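# Switch on the shaker holding four jars

## Task

Four jars already sit on the shaker; turn the shaker on. Its timer is already set to 20 seconds.

## Robot and tools

Robot: two six-joint arms, left_arm and right_arm, each ending in a parallel two-finger gripper. Base roots in the scene frame: left_arm at (+0.050, +0.303, 0) m with quat_wxyz (+1.000, 0, 0, +0.018); right_arm at (-0.034, -0.259, 0) m with quat_wxyz (+1.000, 0, 0, +0.001). Both are almost unrotated.

Frame: every reported pose, velocity and target uses the scene frame. Its origin is at table-top height, halfway between the two nominal bases. +x points out over the table, +y points toward left_arm, +z points up. The arm names do not tell you which side of an image an arm is on. A gripper's fingers point along its own +z and open along its own y. end_effector_position (metres) is the point between the finger pads, roughly 1 cm back from the tips. Orientation is given as end_effector_quat_wxyz. Reported values may be a few cm off, more at long reach.

Row layout, shared by execute_actions and move: 14 numbers, each in [-1, 1], always covering both arms. The order is left_arm dx, dy, dz, rx, ry, rz, opening, then the same seven for right_arm. dx, dy, dz, rx, ry, rz are offsets, not poses. They are measured from that arm's Hand target as it stood when the action or move began, along the scene axes. 1.0 equals 0.6 m of travel or 180 degrees of turn. rx, ry, rz form one rotation vector, applied about the Hand target's position. A translation longer than 1.0 may be shortened along its direction. Opening is absolute: +1 means fully open (0.094 m), -1 means closed. Six zeros re-send an arm's present Hand target. A 0 in the opening slot is a real command (half open), so repeat the current opening to leave a gripper unchanged.

execute_actions(actions, cameras): actions is a list of actions. Each action is a list of up to 15 rows, one row per 1/30 s step. A shorter action holds its final row for the remaining steps. Every row in an action counts from the same starting Hand target, not from the row before it. Repeating an action therefore moves the arm again. An empty list returns state plus images.

move(target, speed, blend, opening_speed, grip_force, blocking, cameras): this drives each gripper in a straight line. target is one 14-number row or a list of up to 15 rows. All rows count from the Hand targets held when the move started. speed is path top speed in m/s, from 0.002 to 4.3, default 0.25. Turning speed is capped at twice that value in rad/s. Give one value, or one per target. blend (m) rounds corners between listed targets; 0 stops at each one. opening_speed is finger speed on the -1..+1 scale per second, at least 0.2. Use it to close gently on anything fragile. grip_force is the force limit per pad in N, from 10 to 50. It persists once set, and lower values close slowly. blocking=false returns after about 0.5 s while the motion continues. Paths stop after at most 10 s. Moves do not avoid obstacles or the other arm. Keep paths away from an arm's own base, because passing near it can flip the shoulder. The result adds a move: line reporting the ending (done, off_target, moving, held, fault) and any limits. limits=paced means a pose was clipped; limits=held means steps were withheld.

wait(seconds 0 to 10): lets time pass while arms keep their last command. stop(): brakes a running move. zoom_image(camera, region [x0, y0, x1, y1] in pixels, at most 504 by 504): magnifies part of the latest image from one camera. read_manual(section "licences"): licence text only. finished_scene(scene): ends the current scene; give its number. This cannot be undone, so call it only once the shaker is running without the robot touching anything.

Cameras: cam_high, cam_low and cam_over are 896x504 pinhole. cam_left_wrist and cam_right_wrist are 672x504 fisheye. A misspelled camera name invalidates the call.

Result lines:
- Hand target: the commanded pose after clipping, which the next offsets start from.
- end_effector_position and quat: the measured pose.
- grip_measured: the measured opening on the command scale, reading up to about 2.5 mm wide when empty.
- Joint positions: the last number per arm is the opening in metres.
- Joint velocities: may say within noise.
- Joint torques: include the arm's own weight; items 3 and 4 wrap at ±28 N m.
- Tool commands: the current gripper commands.
- Step readings: listed for execute_actions only.
- MOTOR HOT: a warning. OVER-TEMPERATURE FAULT means that arm has gone limp for 30 to 60 s or longer.

Control notes: each step, the commanded orientation is clipped to within 40 degrees of the measured one. Grippers often stop a few cm short of their target because of friction or weight; waiting does not help. Send another command, or add the remaining distance as an offset. An arm blocked by contact keeps pushing until it is commanded back past its gripper.

Avoid the following:
- Collisions between the two arms, grippers or wrist cameras. The clearance check does not guard these, and a moderate press can end the scene in failure.
- Fast or deep presses on the shaker or its switch. Impact grows with speed, and pressure grows with how far the target lies past the contact point. Approach slowly, press a little past the surface, then back off.
- Knocking the jars or letting anything fall or end up off the table. Objects can also be nudged now and then by outside pushes.
- Keeping an arm stretched out or straining, which heats the motors.
- Arm stops of any kind.

Each tool is called after ">>>" in YAML: its name, and indented under it one key for each argument.

## Session

>>> execute_actions:
  actions: []

Scene clock: 0.00 s.
left_arm: end_effector_position=(+0.5785, +0.8370, +0.1908) grip_measured=+1.000 end_effector_quat_wxyz=(+0.572, -0.558, +0.394, +0.455) | right_arm: end_effector_position=(+0.6694, -0.0206, +0.3786) grip_measured=+1.000 end_effector_quat_wxyz=(-0.485, +0.621, -0.612, -0.062)
Joint positions: left_arm=[0.555 2.133 1.436 0.829 -1.032 -0.171 0.094] | right_arm=[0.192 1.84 1.942 -0.788 -0.602 -1.099 0.094]
Joint velocities: within noise
Joint torques (N m): no reading
Heat: left arm: hottest waist 23 °C; right arm: hottest shoulder 25 °C.
Hand target: left_arm +0.5820, +0.8394, +0.1914; +0.575, -0.558, +0.391, +0.453 | right_arm +0.6728, -0.0200, +0.3919; -0.495, +0.621, -0.606, -0.056
Tool commands: left_gripper/opening=+1.0 right_gripper/opening=+1.0

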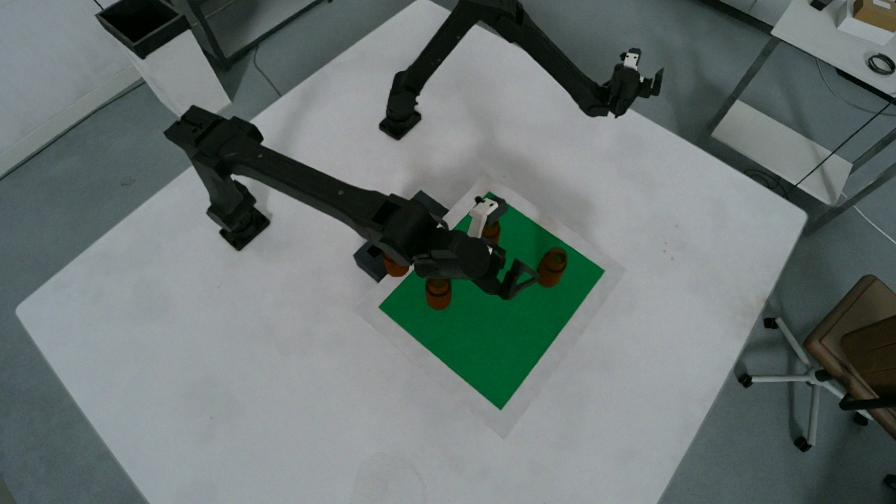

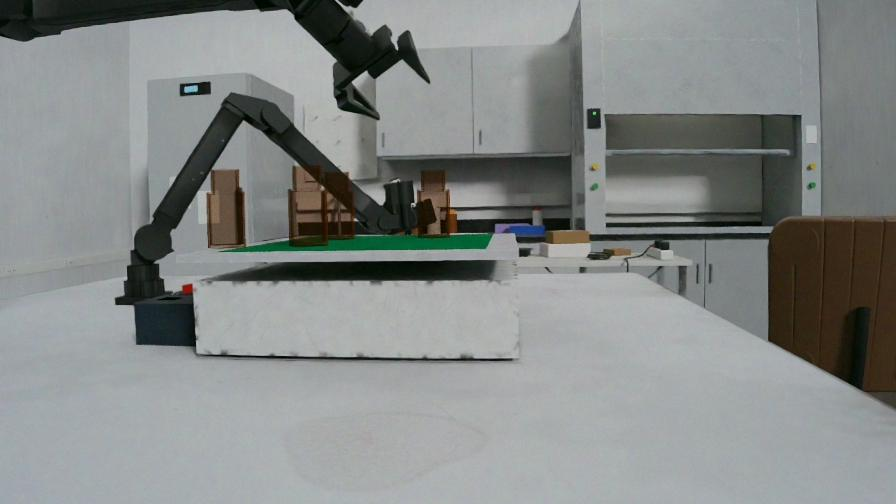

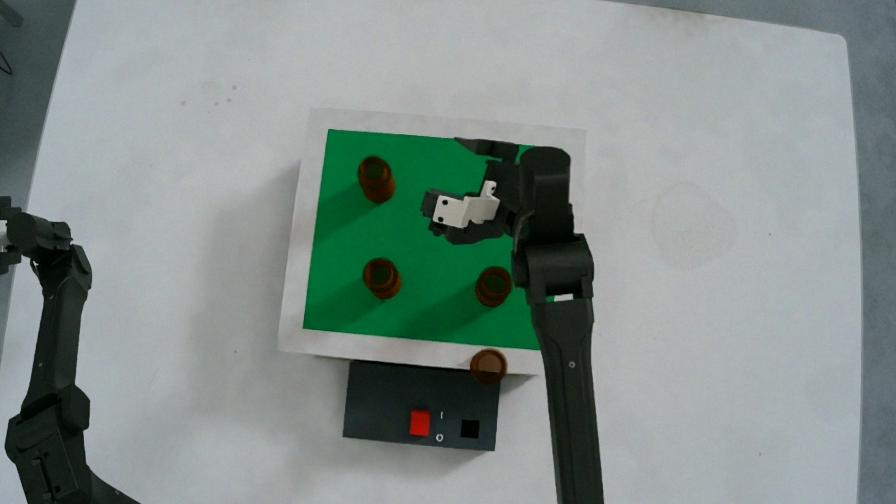

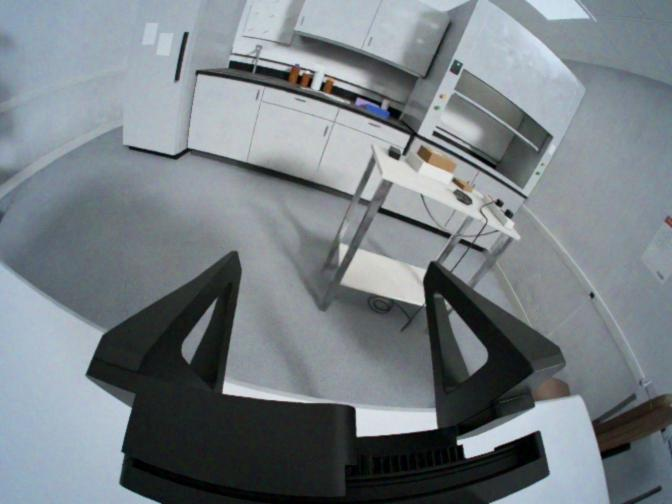

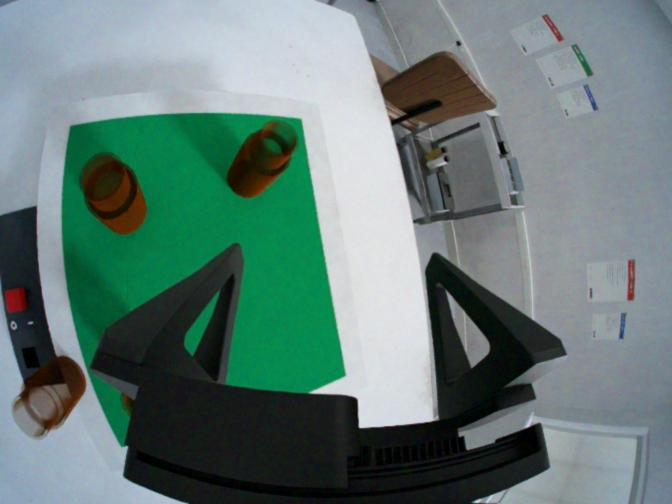

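>>> zoom_image:
  camera: "cam_over"
  region: [270, 100, 600, 460]

>>> zoom_image:
  camera: "cam_low"
  region: [110, 150, 530, 370]

>>> zoom_image:
  camera: "cam_right_wrist"
  region: [0, 80, 370, 460]

>>> zoom_image:
  camera: "cam_high"
  region: [340, 160, 640, 440]

Scaled by 1.400 from the camera's 896x504 image, which has a finer 1280x720 frame.

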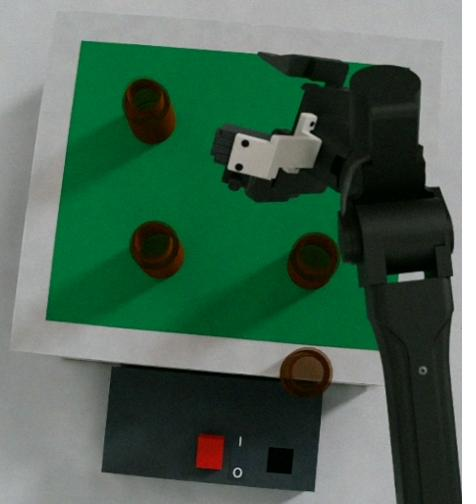

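Scaled by 1.200 from the camera's 896x504 image, which has a finer 1280x720 frame.

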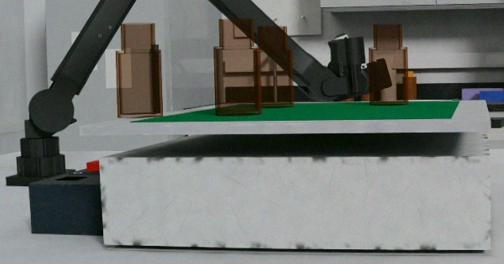

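Scaled by 1.326 from the camera's 672x504 image, which has a finer 960x720 frame.

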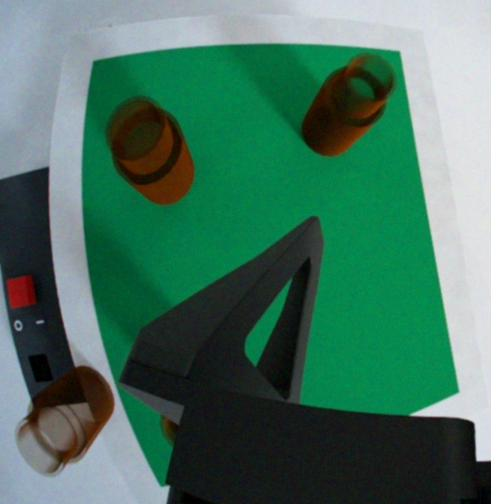

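Scaled by 1.680 from the camera's 896x504 image, which has a finer 1280x720 frame.

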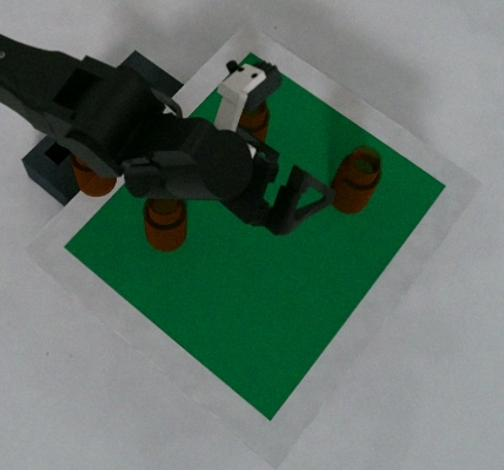

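>>> move:
  target: [0,0,0,0,0,0,1, -0.4547,-0.1333,-0.053,-0.3618,-0.0409,0.4429,1]
  speed: 0.4
  cameras: ["cam_over","cam_right_wrist","cam_low"]

Scene clock: 73.13 s.
left_arm: end_effector_position=(+0.5785, +0.8370, +0.1908) grip_measured=+1.000 end_effector_quat_wxyz=(+0.572, -0.558, +0.394, +0.455) | right_arm: end_effector_position=(+0.4073, -0.1029, +0.3606) grip_measured=+1.000 end_effector_quat_wxyz=(+0.035, +0.941, -0.317, +0.115)
Joint positions: left_arm=[0.555 2.133 1.436 0.829 -1.032 -0.171 0.094] | right_arm=[0.415 1.507 1.745 -1.685 0.207 -2.086 0.094]
Joint torques (N m): left_arm=[0.32 -20.78 8.12 1.77 0.06 0.1] | right_arm=[1.2 -18.37 8.57 -0.27 0.15 -0.08]
Heat: left arm: hottest shoulder 27 °C; right arm: hottest shoulder 34 °C.
Hand target: left_arm +0.5820, +0.8394, +0.1914; +0.575, -0.558, +0.391, +0.453 | right_arm +0.4000, -0.1000, +0.3601; +0.000, +1.000, +0.000, +0.000
Off the commanded pose: left_arm 0.004 m, 0 deg | right_arm 0.008 m, 40 deg.
joint sent to its limit (right arm) — joint 4 (wrist pitch), lower limit; joint 6 (wrist roll), lower limit. The joint targets are off in orientation, not in position.
move: off_target (right_arm); limits=paced
Images, in order (width x height): cam_low 896x504, cam_over 896x504, cam_right_wrist 672x504.

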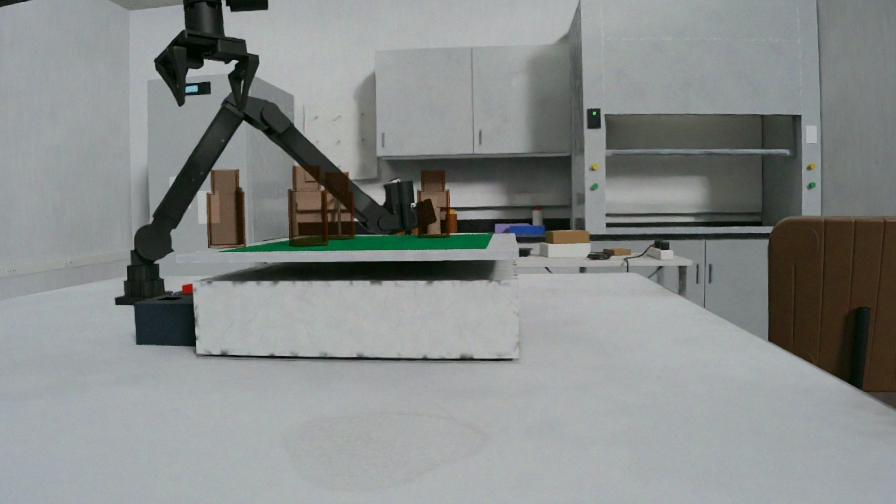

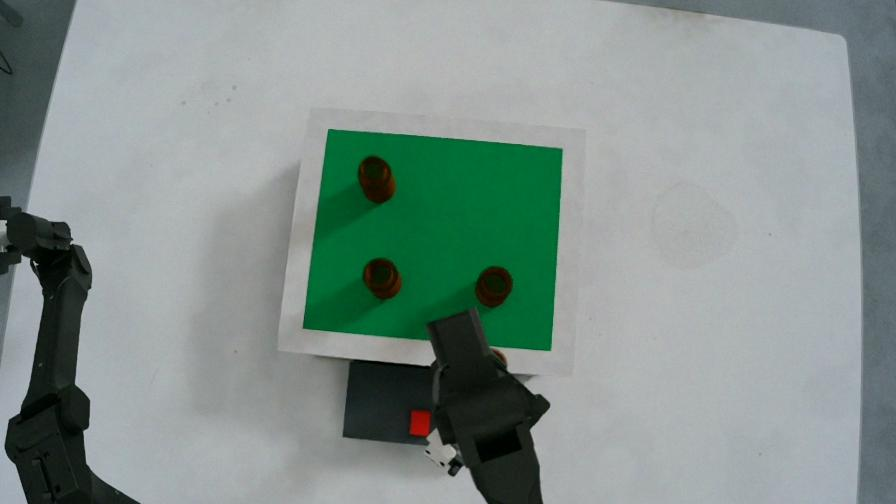

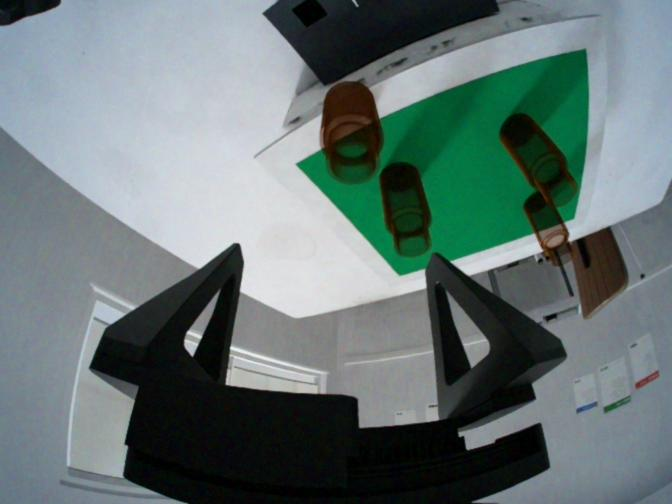

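>>> move:
  target:
    - [0,0,0,0,0,0,1, 0.02,0,-0.02,0,0,-0.6667,1]
    - [0,0,0,0,0,0,1, 0.0333,0.0033,-0.0835,0,0,0.6667,1]
  speed: 0.8
  blend: [0.03,0]
  cameras: ["cam_over","cam_right_wrist","cam_low"]

Scene clock: 129.00 s.
left_arm: end_effector_position=(+0.5785, +0.8370, +0.1908) grip_measured=+1.000 end_effector_quat_wxyz=(+0.572, -0.558, +0.394, +0.455) | right_arm: end_effector_position=(+0.4185, -0.0911, +0.3234) grip_measured=+1.000 end_effector_quat_wxyz=(+0.015, +0.490, +0.871, +0.020)
Joint positions: left_arm=[0.555 2.133 1.436 0.829 -1.032 -0.171 0.094] | right_arm=[0.353 1.581 1.745 -1.685 -0.003 1.381 0.094]
Joint torques (N m): left_arm=[0.32 -20.78 8.12 1.76 0.06 0.1] | right_arm=[-1.2 -17.73 8.46 -0.46 0.19 0.07]
Heat: left arm: hottest shoulder 28 °C; right arm: hottest shoulder 31 °C.
Hand target: left_arm +0.5820, +0.8394, +0.1914; +0.575, -0.558, +0.391, +0.453 | right_arm +0.4200, -0.0980, +0.3099; -0.001, +0.500, +0.866, +0.000
Off the commanded pose: left_arm 0.004 m, 0 deg | right_arm 0.015 m, 3 deg.
joint sent to its limit (right arm) — joint 4 (wrist pitch), lower limit. The joint targets still meet the commanded pose.
move: off_target (right_arm)
Images, in order (width x height): cam_low 896x504, cam_over 896x504, cam_right_wrist 672x504.

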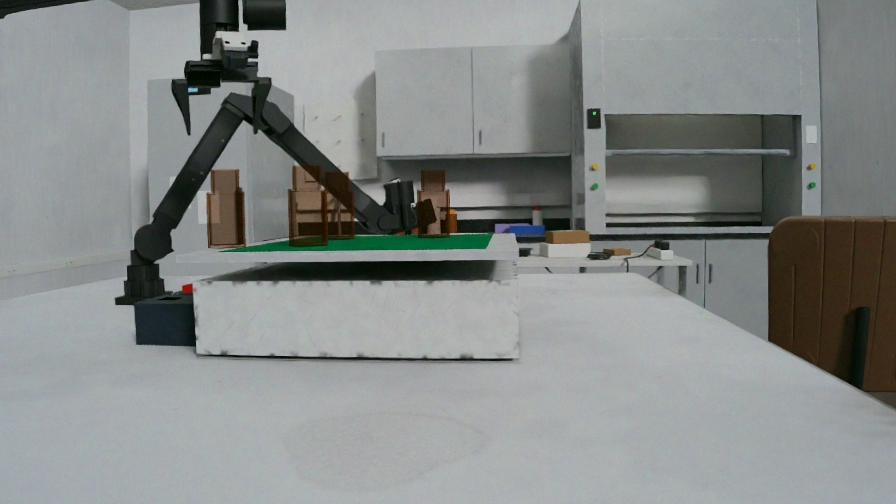

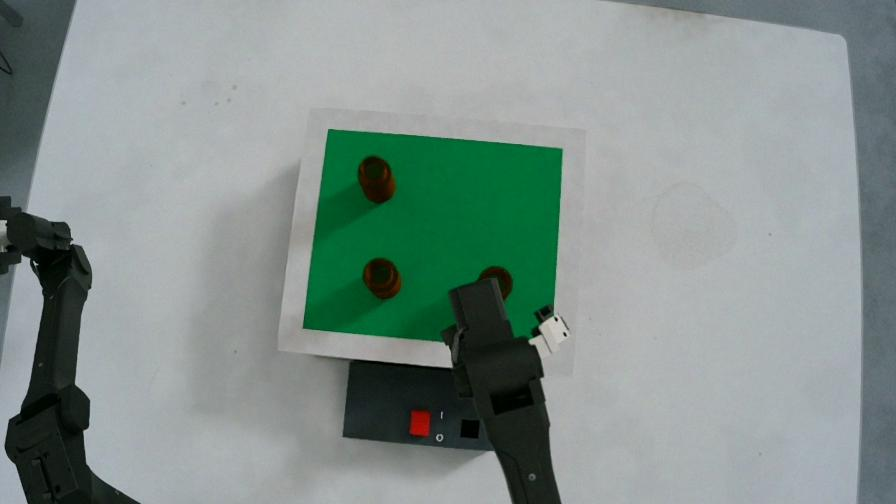

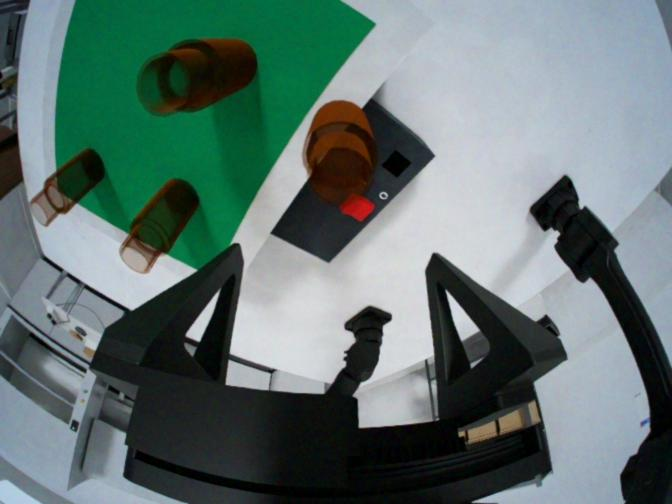

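>>> zoom_image:
  camera: "cam_right_wrist"
  region: [230, 70, 450, 270]

>>> zoom_image:
  camera: "cam_over"
  region: [330, 340, 530, 460]

Scaled by 2.291 from the camera's 672x504 image, which has a finer 960x720 frame.

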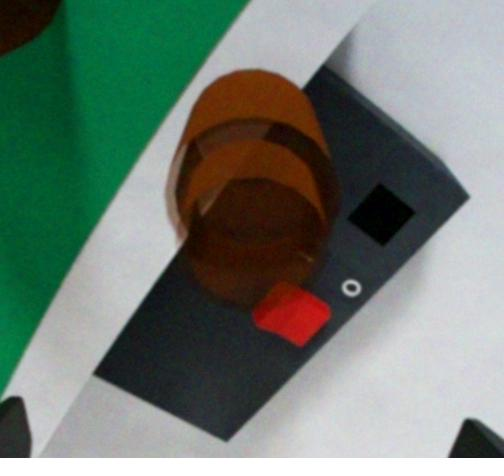

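Scaled by 2.520 from the camera's 896x504 image, which has a finer 1280x720 frame.

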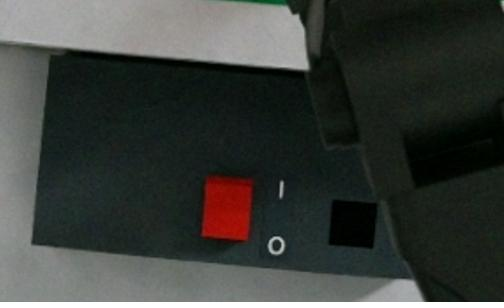

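>>> move:
  target:
    - [0,0,0,0,0,0,1, 0.0217,-0.02,0,0,0,0.5,1]
    - [0,0,0,0,0,0,1, 0.0217,-0.02,-0.0248,0,0,1.0,1]
  speed: 0.8
  blend: [0.03,0]
  cameras: ["cam_over","cam_right_wrist","cam_low"]

>>> zoom_image:
  camera: "cam_right_wrist"
  region: [230, 70, 450, 270]

Scene clock: 215.47 s.
left_arm: end_effector_position=(+0.5785, +0.8370, +0.1908) grip_measured=+1.000 end_effector_quat_wxyz=(+0.572, -0.558, +0.394, +0.455) | right_arm: end_effector_position=(+0.4260, -0.1046, +0.3083) grip_measured=+1.000 end_effector_quat_wxyz=(-0.006, +0.868, -0.497, +0.007)
Joint positions: left_arm=[0.555 2.133 1.436 0.829 -1.032 -0.171 0.094] | right_arm=[0.324 1.603 1.733 -1.682 0.003 -1.775 0.094]
Joint torques (N m): left_arm=[0.32 -20.78 8.1 1.76 0.05 0.1] | right_arm=[-1.26 -17.49 8.61 0.21 -0.19 -0.02]
Heat: left arm: hottest shoulder 29 °C; right arm: hottest elbow 30 °C.
Hand target: left_arm +0.5820, +0.8394, +0.1914; +0.575, -0.558, +0.391, +0.453 | right_arm +0.4331, -0.1101, +0.2950; +0.000, +0.866, -0.500, +0.001
Off the commanded pose: left_arm 0.004 m, 0 deg | right_arm 0.016 m, 1 deg.
move: off_target (right_arm)
Images, in order (width x height): cam_low 896x504, cam_over 896x504, cam_right_wrist 672x504.

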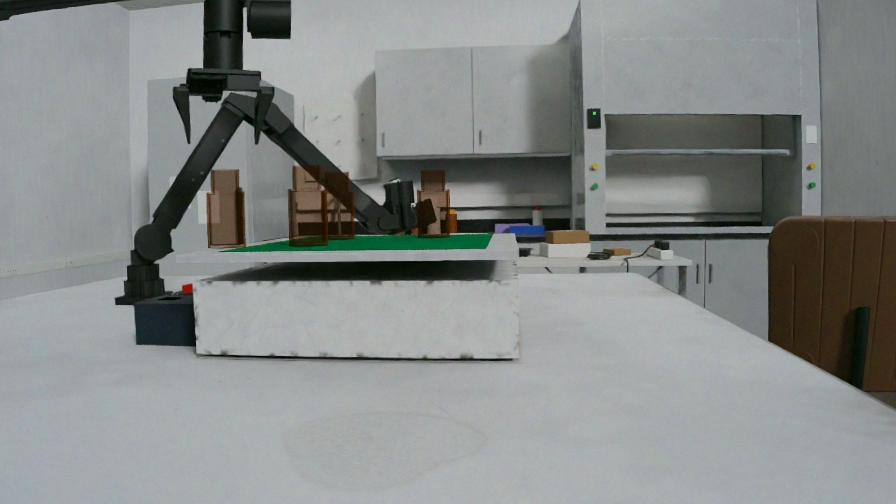

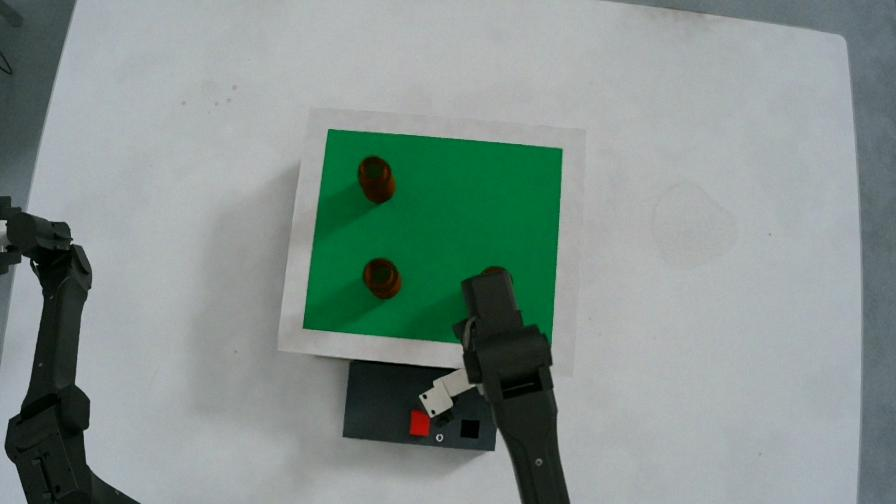

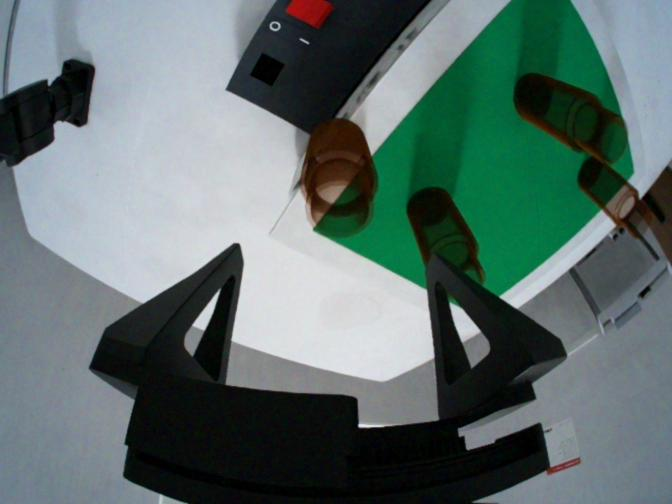

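Scaled by 2.291 from the camera's 672x504 image, which has a finer 960x720 frame.

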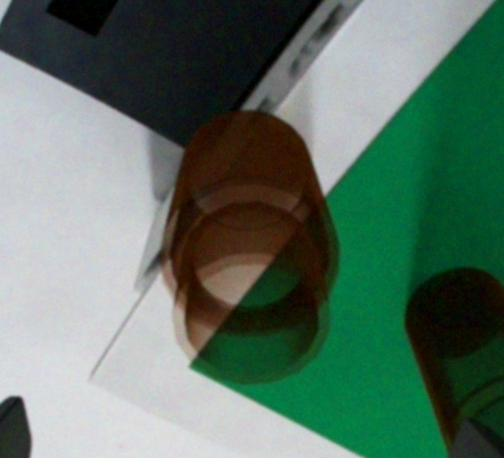

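>>> move:
  target: [0,0,0,0,0,0,1, 0.0015,0.0068,-0.095,0,0,0,1]
  speed: 0.15
  cameras: ["cam_low","cam_right_wrist"]

>>> zoom_image:
  camera: "cam_low"
  region: [150, 120, 370, 270]

Scene clock: 238.67 s.
left_arm: end_effector_position=(+0.5785, +0.8370, +0.1908) grip_measured=+1.000 end_effector_quat_wxyz=(+0.572, -0.558, +0.394, +0.455) | right_arm: end_effector_position=(+0.4300, -0.1033, +0.2487) grip_measured=+1.000 end_effector_quat_wxyz=(-0.004, +0.868, -0.497, +0.005)
Joint positions: left_arm=[0.555 2.133 1.436 0.829 -1.032 -0.171 0.094] | right_arm=[0.324 1.61 1.585 -1.533 0.003 -1.776 0.094]
Joint torques (N m): left_arm=[0.26 -20.78 8.1 1.77 0.06 0.1] | right_arm=[-0.73 -18.96 8.65 0.06 -0.15 -0.02]
Heat: left arm: hottest shoulder 29 °C; right arm: hottest shoulder 28 °C.
Hand target: left_arm +0.5820, +0.8394, +0.1914; +0.575, -0.558, +0.391, +0.453 | right_arm +0.4340, -0.1060, +0.2380; +0.000, +0.866, -0.500, +0.001
Off the commanded pose: left_arm 0.004 m, 0 deg | right_arm 0.012 m, 1 deg.
move: off_target (right_arm)
Images, in order (width x height): cam_low 896x504, cam_right_wrist 672x504.

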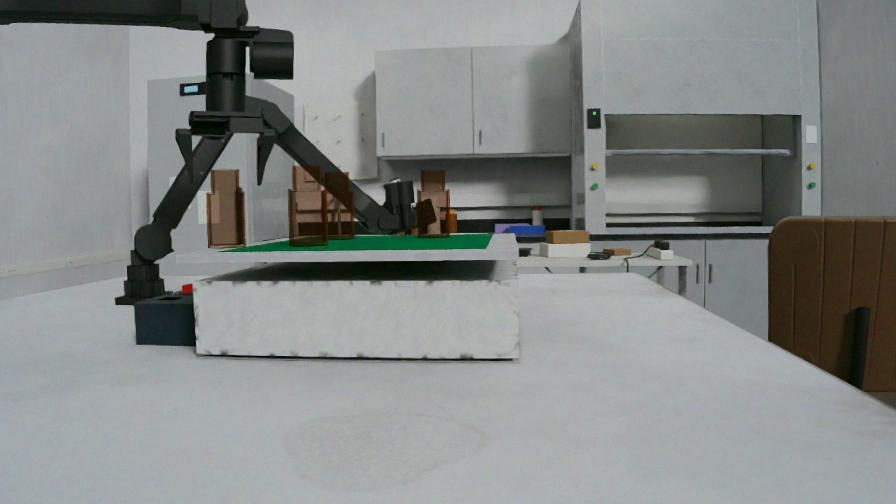

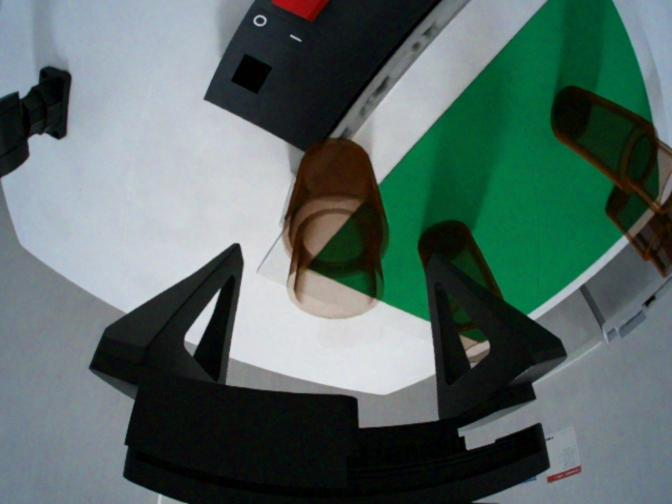

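Scaled by 2.291 from the camera's 896x504 image, which has a finer 1280x720 frame.

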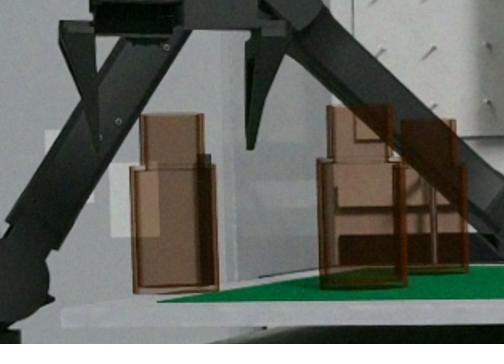

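>>> move:
  target: [0,0,0,0,0,0,1, 0.0017,0,-0.0767,0,0,0,1]
  speed: 0.15
  cameras: ["cam_low","cam_right_wrist"]

>>> zoom_image:
  camera: "cam_low"
  region: [150, 120, 370, 270]

Scene clock: 265.37 s.
left_arm: end_effector_position=(+0.5785, +0.8370, +0.1908) grip_measured=+1.000 end_effector_quat_wxyz=(+0.572, -0.558, +0.394, +0.455) | right_arm: end_effector_position=(+0.4318, -0.1027, +0.2029) grip_measured=+1.000 end_effector_quat_wxyz=(-0.004, +0.868, -0.497, +0.005)
Joint positions: left_arm=[0.555 2.133 1.436 0.829 -1.032 -0.171 0.094] | right_arm=[0.324 1.625 1.483 -1.416 0.003 -1.776 0.094]
Joint torques (N m): left_arm=[0.32 -20.78 8.1 1.77 0.06 0.1] | right_arm=[-0.85 -18.61 8.92 0.29 -0.18 -0.01]
Heat: left arm: hottest shoulder 29 °C; right arm: hottest shoulder 30 °C.
Hand target: left_arm +0.5820, +0.8394, +0.1914; +0.575, -0.558, +0.391, +0.453 | right_arm +0.4350, -0.1060, +0.1921; +0.000, +0.866, -0.500, +0.001
Off the commanded pose: left_arm 0.004 m, 0 deg | right_arm 0.012 m, 1 deg.
move: off_target (right_arm)
Images, in order (width x height): cam_low 896x504, cam_right_wrist 672x504.

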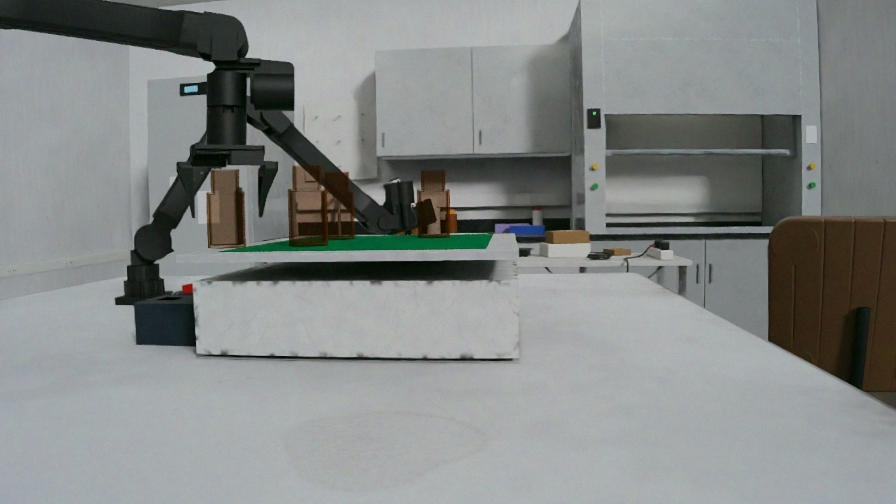

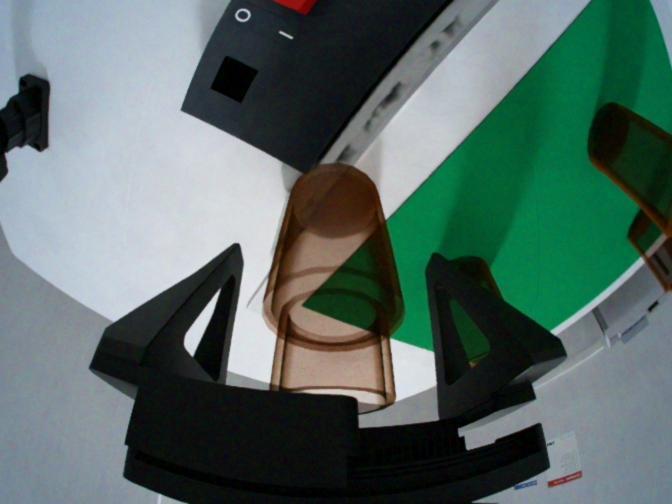

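Scaled by 2.291 from the camera's 896x504 image, which has a finer 1280x720 frame.

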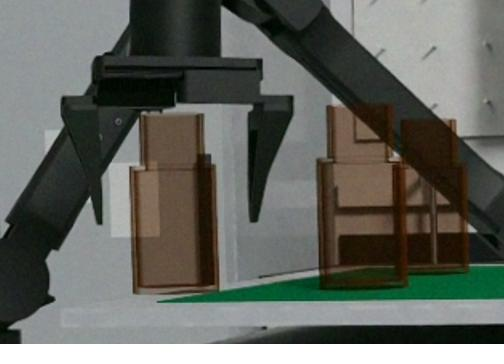

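>>> move:
  target: [0,0,0,0,0,0,1, 0,0,0,0,0,0,-0.1]
  grip_force: [50,22]
  cameras: ["cam_low","cam_right_wrist"]

Scene clock: 274.63 s.
left_arm: end_effector_position=(+0.5785, +0.8370, +0.1908) grip_measured=+1.000 end_effector_quat_wxyz=(+0.572, -0.558, +0.394, +0.455) | right_arm: end_effector_position=(+0.4319, -0.1026, +0.2029) grip_measured=+0.157 end_effector_quat_wxyz=(-0.004, +0.868, -0.497, +0.006)
Joint positions: left_arm=[0.555 2.133 1.436 0.829 -1.032 -0.171 0.094] | right_arm=[0.324 1.625 1.483 -1.415 0.003 -1.776 0.054]
Joint torques (N m): left_arm=[0.32 -20.78 8.12 1.76 0.06 0.1] | right_arm=[-0.73 -18.55 8.62 0.32 -0.17 -0.03]
Heat: left arm: hottest shoulder 29 °C; right arm: hottest shoulder 30 °C.
Hand target: left_arm +0.5820, +0.8394, +0.1914; +0.575, -0.558, +0.391, +0.453 | right_arm +0.4351, -0.1060, +0.1921; +0.000, +0.866, -0.500, +0.001
Off the commanded pose: left_arm 0.004 m, 0 deg | right_arm 0.012 m, 1 deg.
grip_force (N): 50, 22
move: off_target (right_arm)
Images, in order (width x height): cam_low 896x504, cam_right_wrist 672x504.

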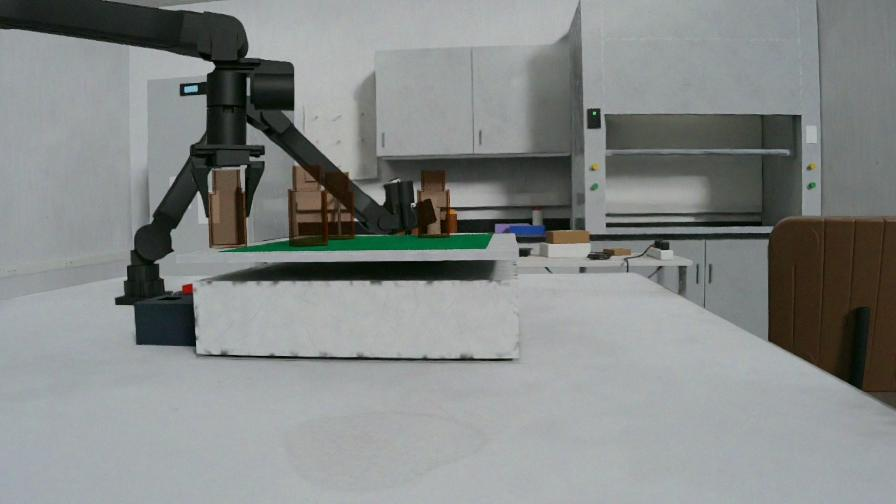

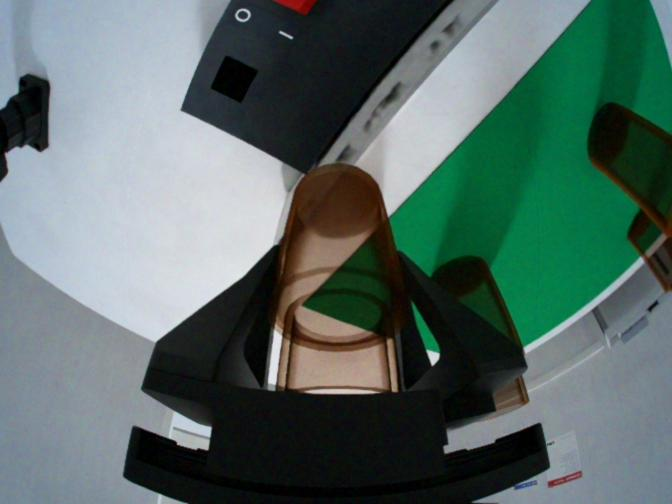

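>>> move:
  target:
    - [0,0,0,0,0,0,1, 0,0,0.1,0,0,0,-0.1]
    - [0,0,0,0,0,0,1, 0.045,0.11,0.105,0,0,0,-0.1]
    - [0,0,0,0,0,0,1, 0.145,0.14,0.105,0,0,0,-0.1]
  speed: 0.18
  blend: [0.015,0.02,0]
  cameras: ["cam_low","cam_right_wrist","cam_over"]

>>> zoom_image:
  camera: "cam_low"
  region: [180, 120, 480, 280]

Scene clock: 306.07 s.
left_arm: end_effector_position=(+0.5785, +0.8370, +0.1908) grip_measured=+1.000 end_effector_quat_wxyz=(+0.572, -0.558, +0.394, +0.455) | right_arm: end_effector_position=(+0.5088, -0.0245, +0.2375) grip_measured=+0.156 end_effector_quat_wxyz=(+0.015, +0.869, -0.495, -0.011)
Joint positions: left_arm=[0.555 2.133 1.436 0.829 -1.032 -0.171 0.094] | right_arm=[0.407 1.933 1.998 -1.673 0 -1.697 0.054]
Joint torques (N m): left_arm=[0.32 -20.78 8.12 1.76 0.05 0.1] | right_arm=[-0.62 -24.29 14.95 -0.69 -0.08 0.04]
Heat: left arm: hottest shoulder 30 °C; right arm: hottest shoulder 31 °C.
Hand target: left_arm +0.5820, +0.8394, +0.1914; +0.575, -0.558, +0.391, +0.453 | right_arm +0.5220, -0.0219, +0.2549; +0.000, +0.866, -0.500, +0.001
Off the commanded pose: left_arm 0.004 m, 0 deg | right_arm 0.022 m, 2 deg.
grip_force (N): 50, 22
move: off_target (right_arm)
Images, in order (width x height): cam_low 896x504, cam_over 896x504, cam_right_wrist 672x504.

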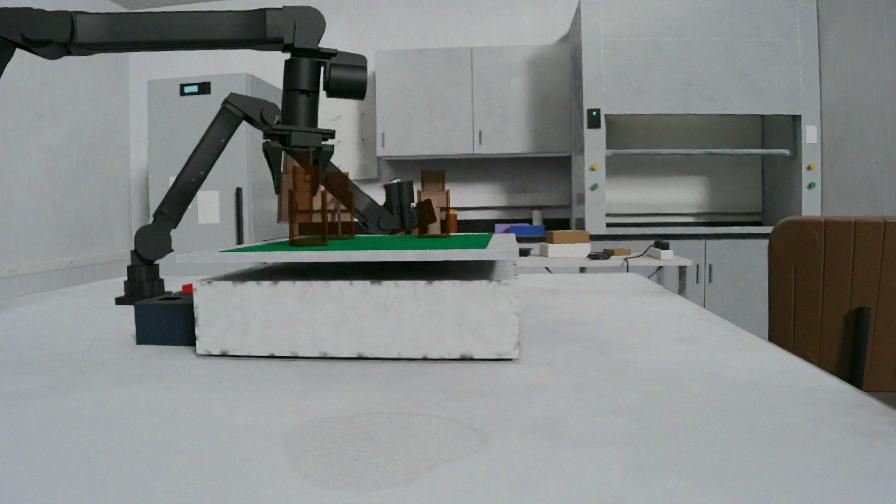

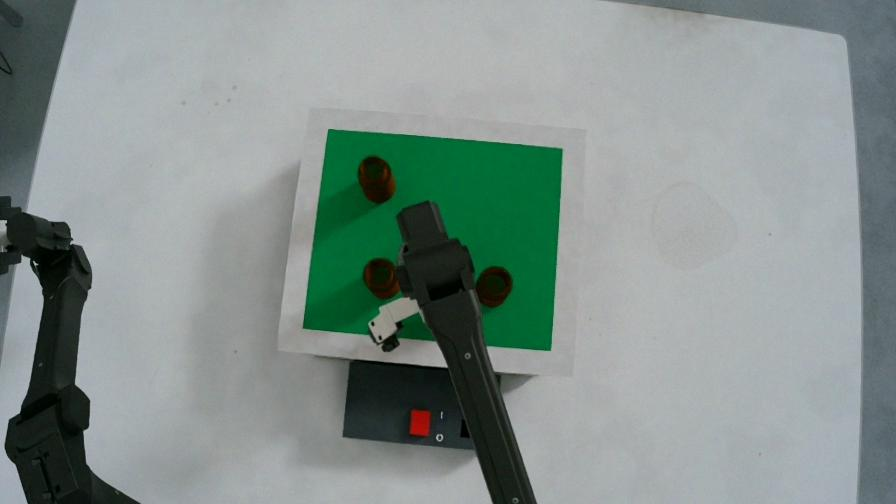

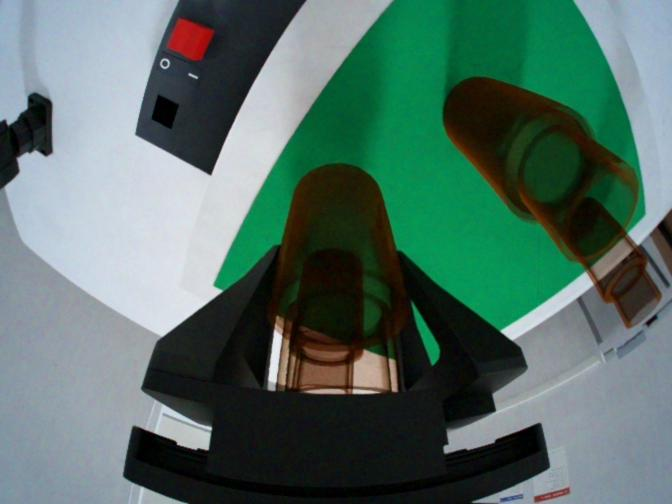

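Scaled by 1.680 from the camera's 896x504 image, which has a finer 1280x720 frame.

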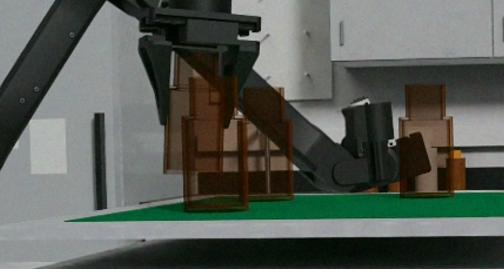

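>>> move:
  target:
    - [0,0,0,0,0,0,1, 0.0133,0.0142,-0.03,0,0,0,-0.1]
    - [0,0,0,0,0,0,1, 0.0133,0.0142,-0.054,0,0,0,-0.1]
  speed: [0.12,0.04]
  blend: [0.005,0]
  cameras: ["cam_low","cam_right_wrist","cam_over"]

>>> zoom_image:
  camera: "cam_low"
  region: [180, 120, 480, 280]

Scene clock: 315.03 s.
left_arm: end_effector_position=(+0.5785, +0.8370, +0.1908) grip_measured=+1.000 end_effector_quat_wxyz=(+0.572, -0.558, +0.394, +0.455) | right_arm: end_effector_position=(+0.5216, -0.0190, +0.2169) grip_measured=+0.156 end_effector_quat_wxyz=(+0.012, +0.867, -0.498, -0.009)
Joint positions: left_arm=[0.555 2.133 1.436 0.829 -1.032 -0.171 0.094] | right_arm=[0.407 1.968 1.998 -1.63 0 -1.69 0.054]
Joint torques (N m): left_arm=[0.26 -20.78 8.1 1.77 0.06 0.1] | right_arm=[-0.15 -25.99 11.55 0.1 -0.09 0.06]
Heat: left arm: hottest shoulder 30 °C; right arm: hottest elbow 33 °C.
Hand target: left_arm +0.5820, +0.8394, +0.1914; +0.575, -0.558, +0.391, +0.453 | right_arm +0.5299, -0.0135, +0.2226; +0.000, +0.866, -0.500, +0.001
Off the commanded pose: left_arm 0.004 m, 0 deg | right_arm 0.011 m, 2 deg.
grip_force (N): 50, 22
move: off_target (right_arm)
Images, in order (width x height): cam_low 896x504, cam_over 896x504, cam_right_wrist 672x504.

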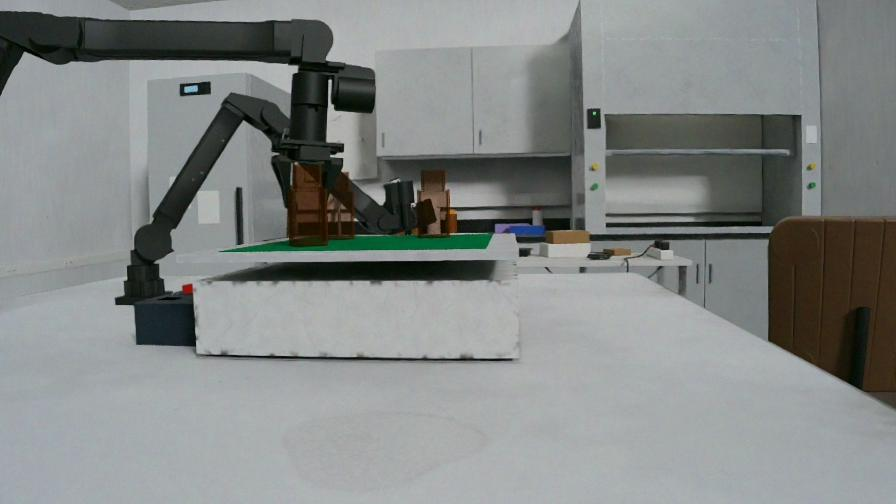

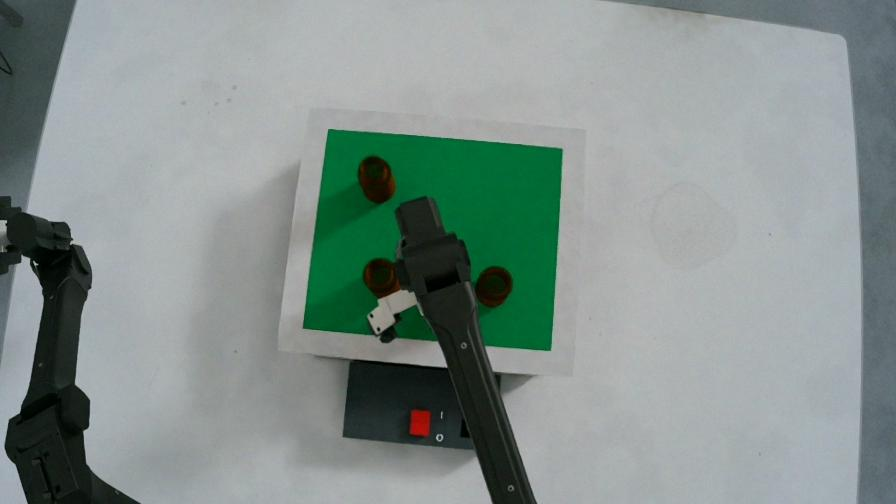

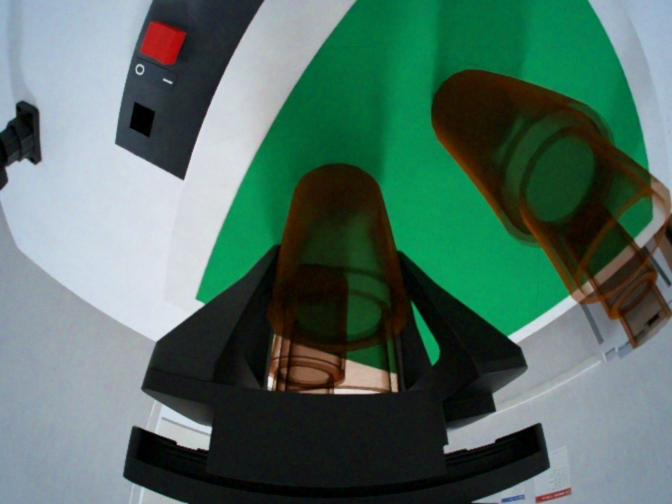

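Scaled by 1.680 from the camera's 896x504 image, which has a finer 1280x720 frame.

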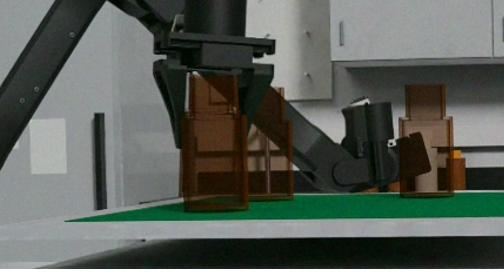

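>>> move:
  target: [0,0,0,0,0,0,1, 0,0,-0.0208,0,0,0,-0.1]
  speed: 0.04
  cameras: ["cam_low"]

>>> zoom_image:
  camera: "cam_low"
  region: [240, 140, 480, 270]

Scene clock: 319.07 s.
left_arm: end_effector_position=(+0.5785, +0.8370, +0.1908) grip_measured=+1.000 end_effector_quat_wxyz=(+0.572, -0.558, +0.394, +0.455) | right_arm: end_effector_position=(+0.5289, -0.0158, +0.2168) grip_measured=+0.156 end_effector_quat_wxyz=(-0.001, +0.867, -0.498, +0.001)
Joint positions: left_arm=[0.555 2.133 1.436 0.829 -1.032 -0.171 0.094] | right_arm=[0.407 1.968 1.998 -1.598 0 -1.69 0.054]
Joint torques (N m): left_arm=[0.32 -20.78 8.1 1.76 0.05 0.1] | right_arm=[0.15 -26.05 8.81 0.46 -0.07 0.07]
Heat: left arm: hottest shoulder 30 °C; right arm: hottest elbow 33 °C.
Hand target: left_arm +0.5820, +0.8394, +0.1914; +0.575, -0.558, +0.391, +0.453 | right_arm +0.5299, -0.0135, +0.2102; +0.000, +0.866, -0.500, +0.001
Off the commanded pose: left_arm 0.004 m, 0 deg | right_arm 0.007 m, 0 deg.
grip_force (N): 50, 22
move: done
Images, in order (width x height): cam_low 896x504.

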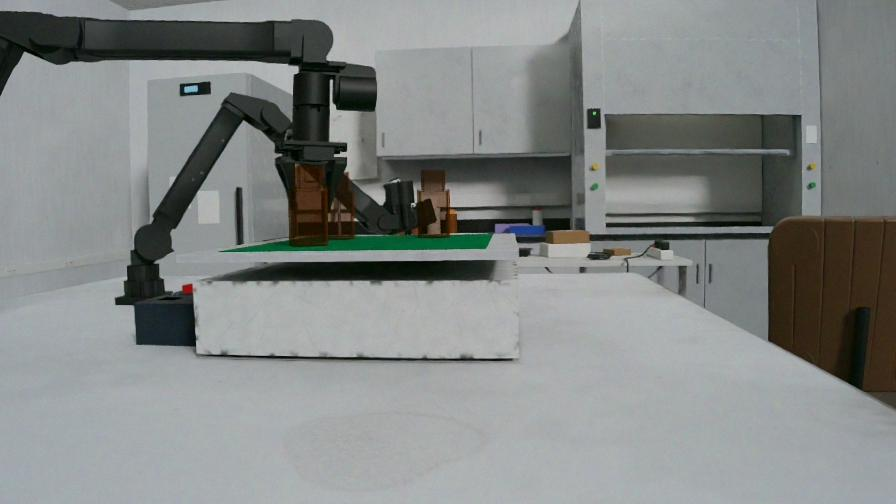

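Scaled by 2.100 from the camera's 896x504 image, which has a finer 1280x720 frame.

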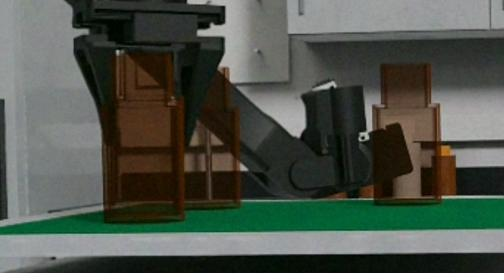

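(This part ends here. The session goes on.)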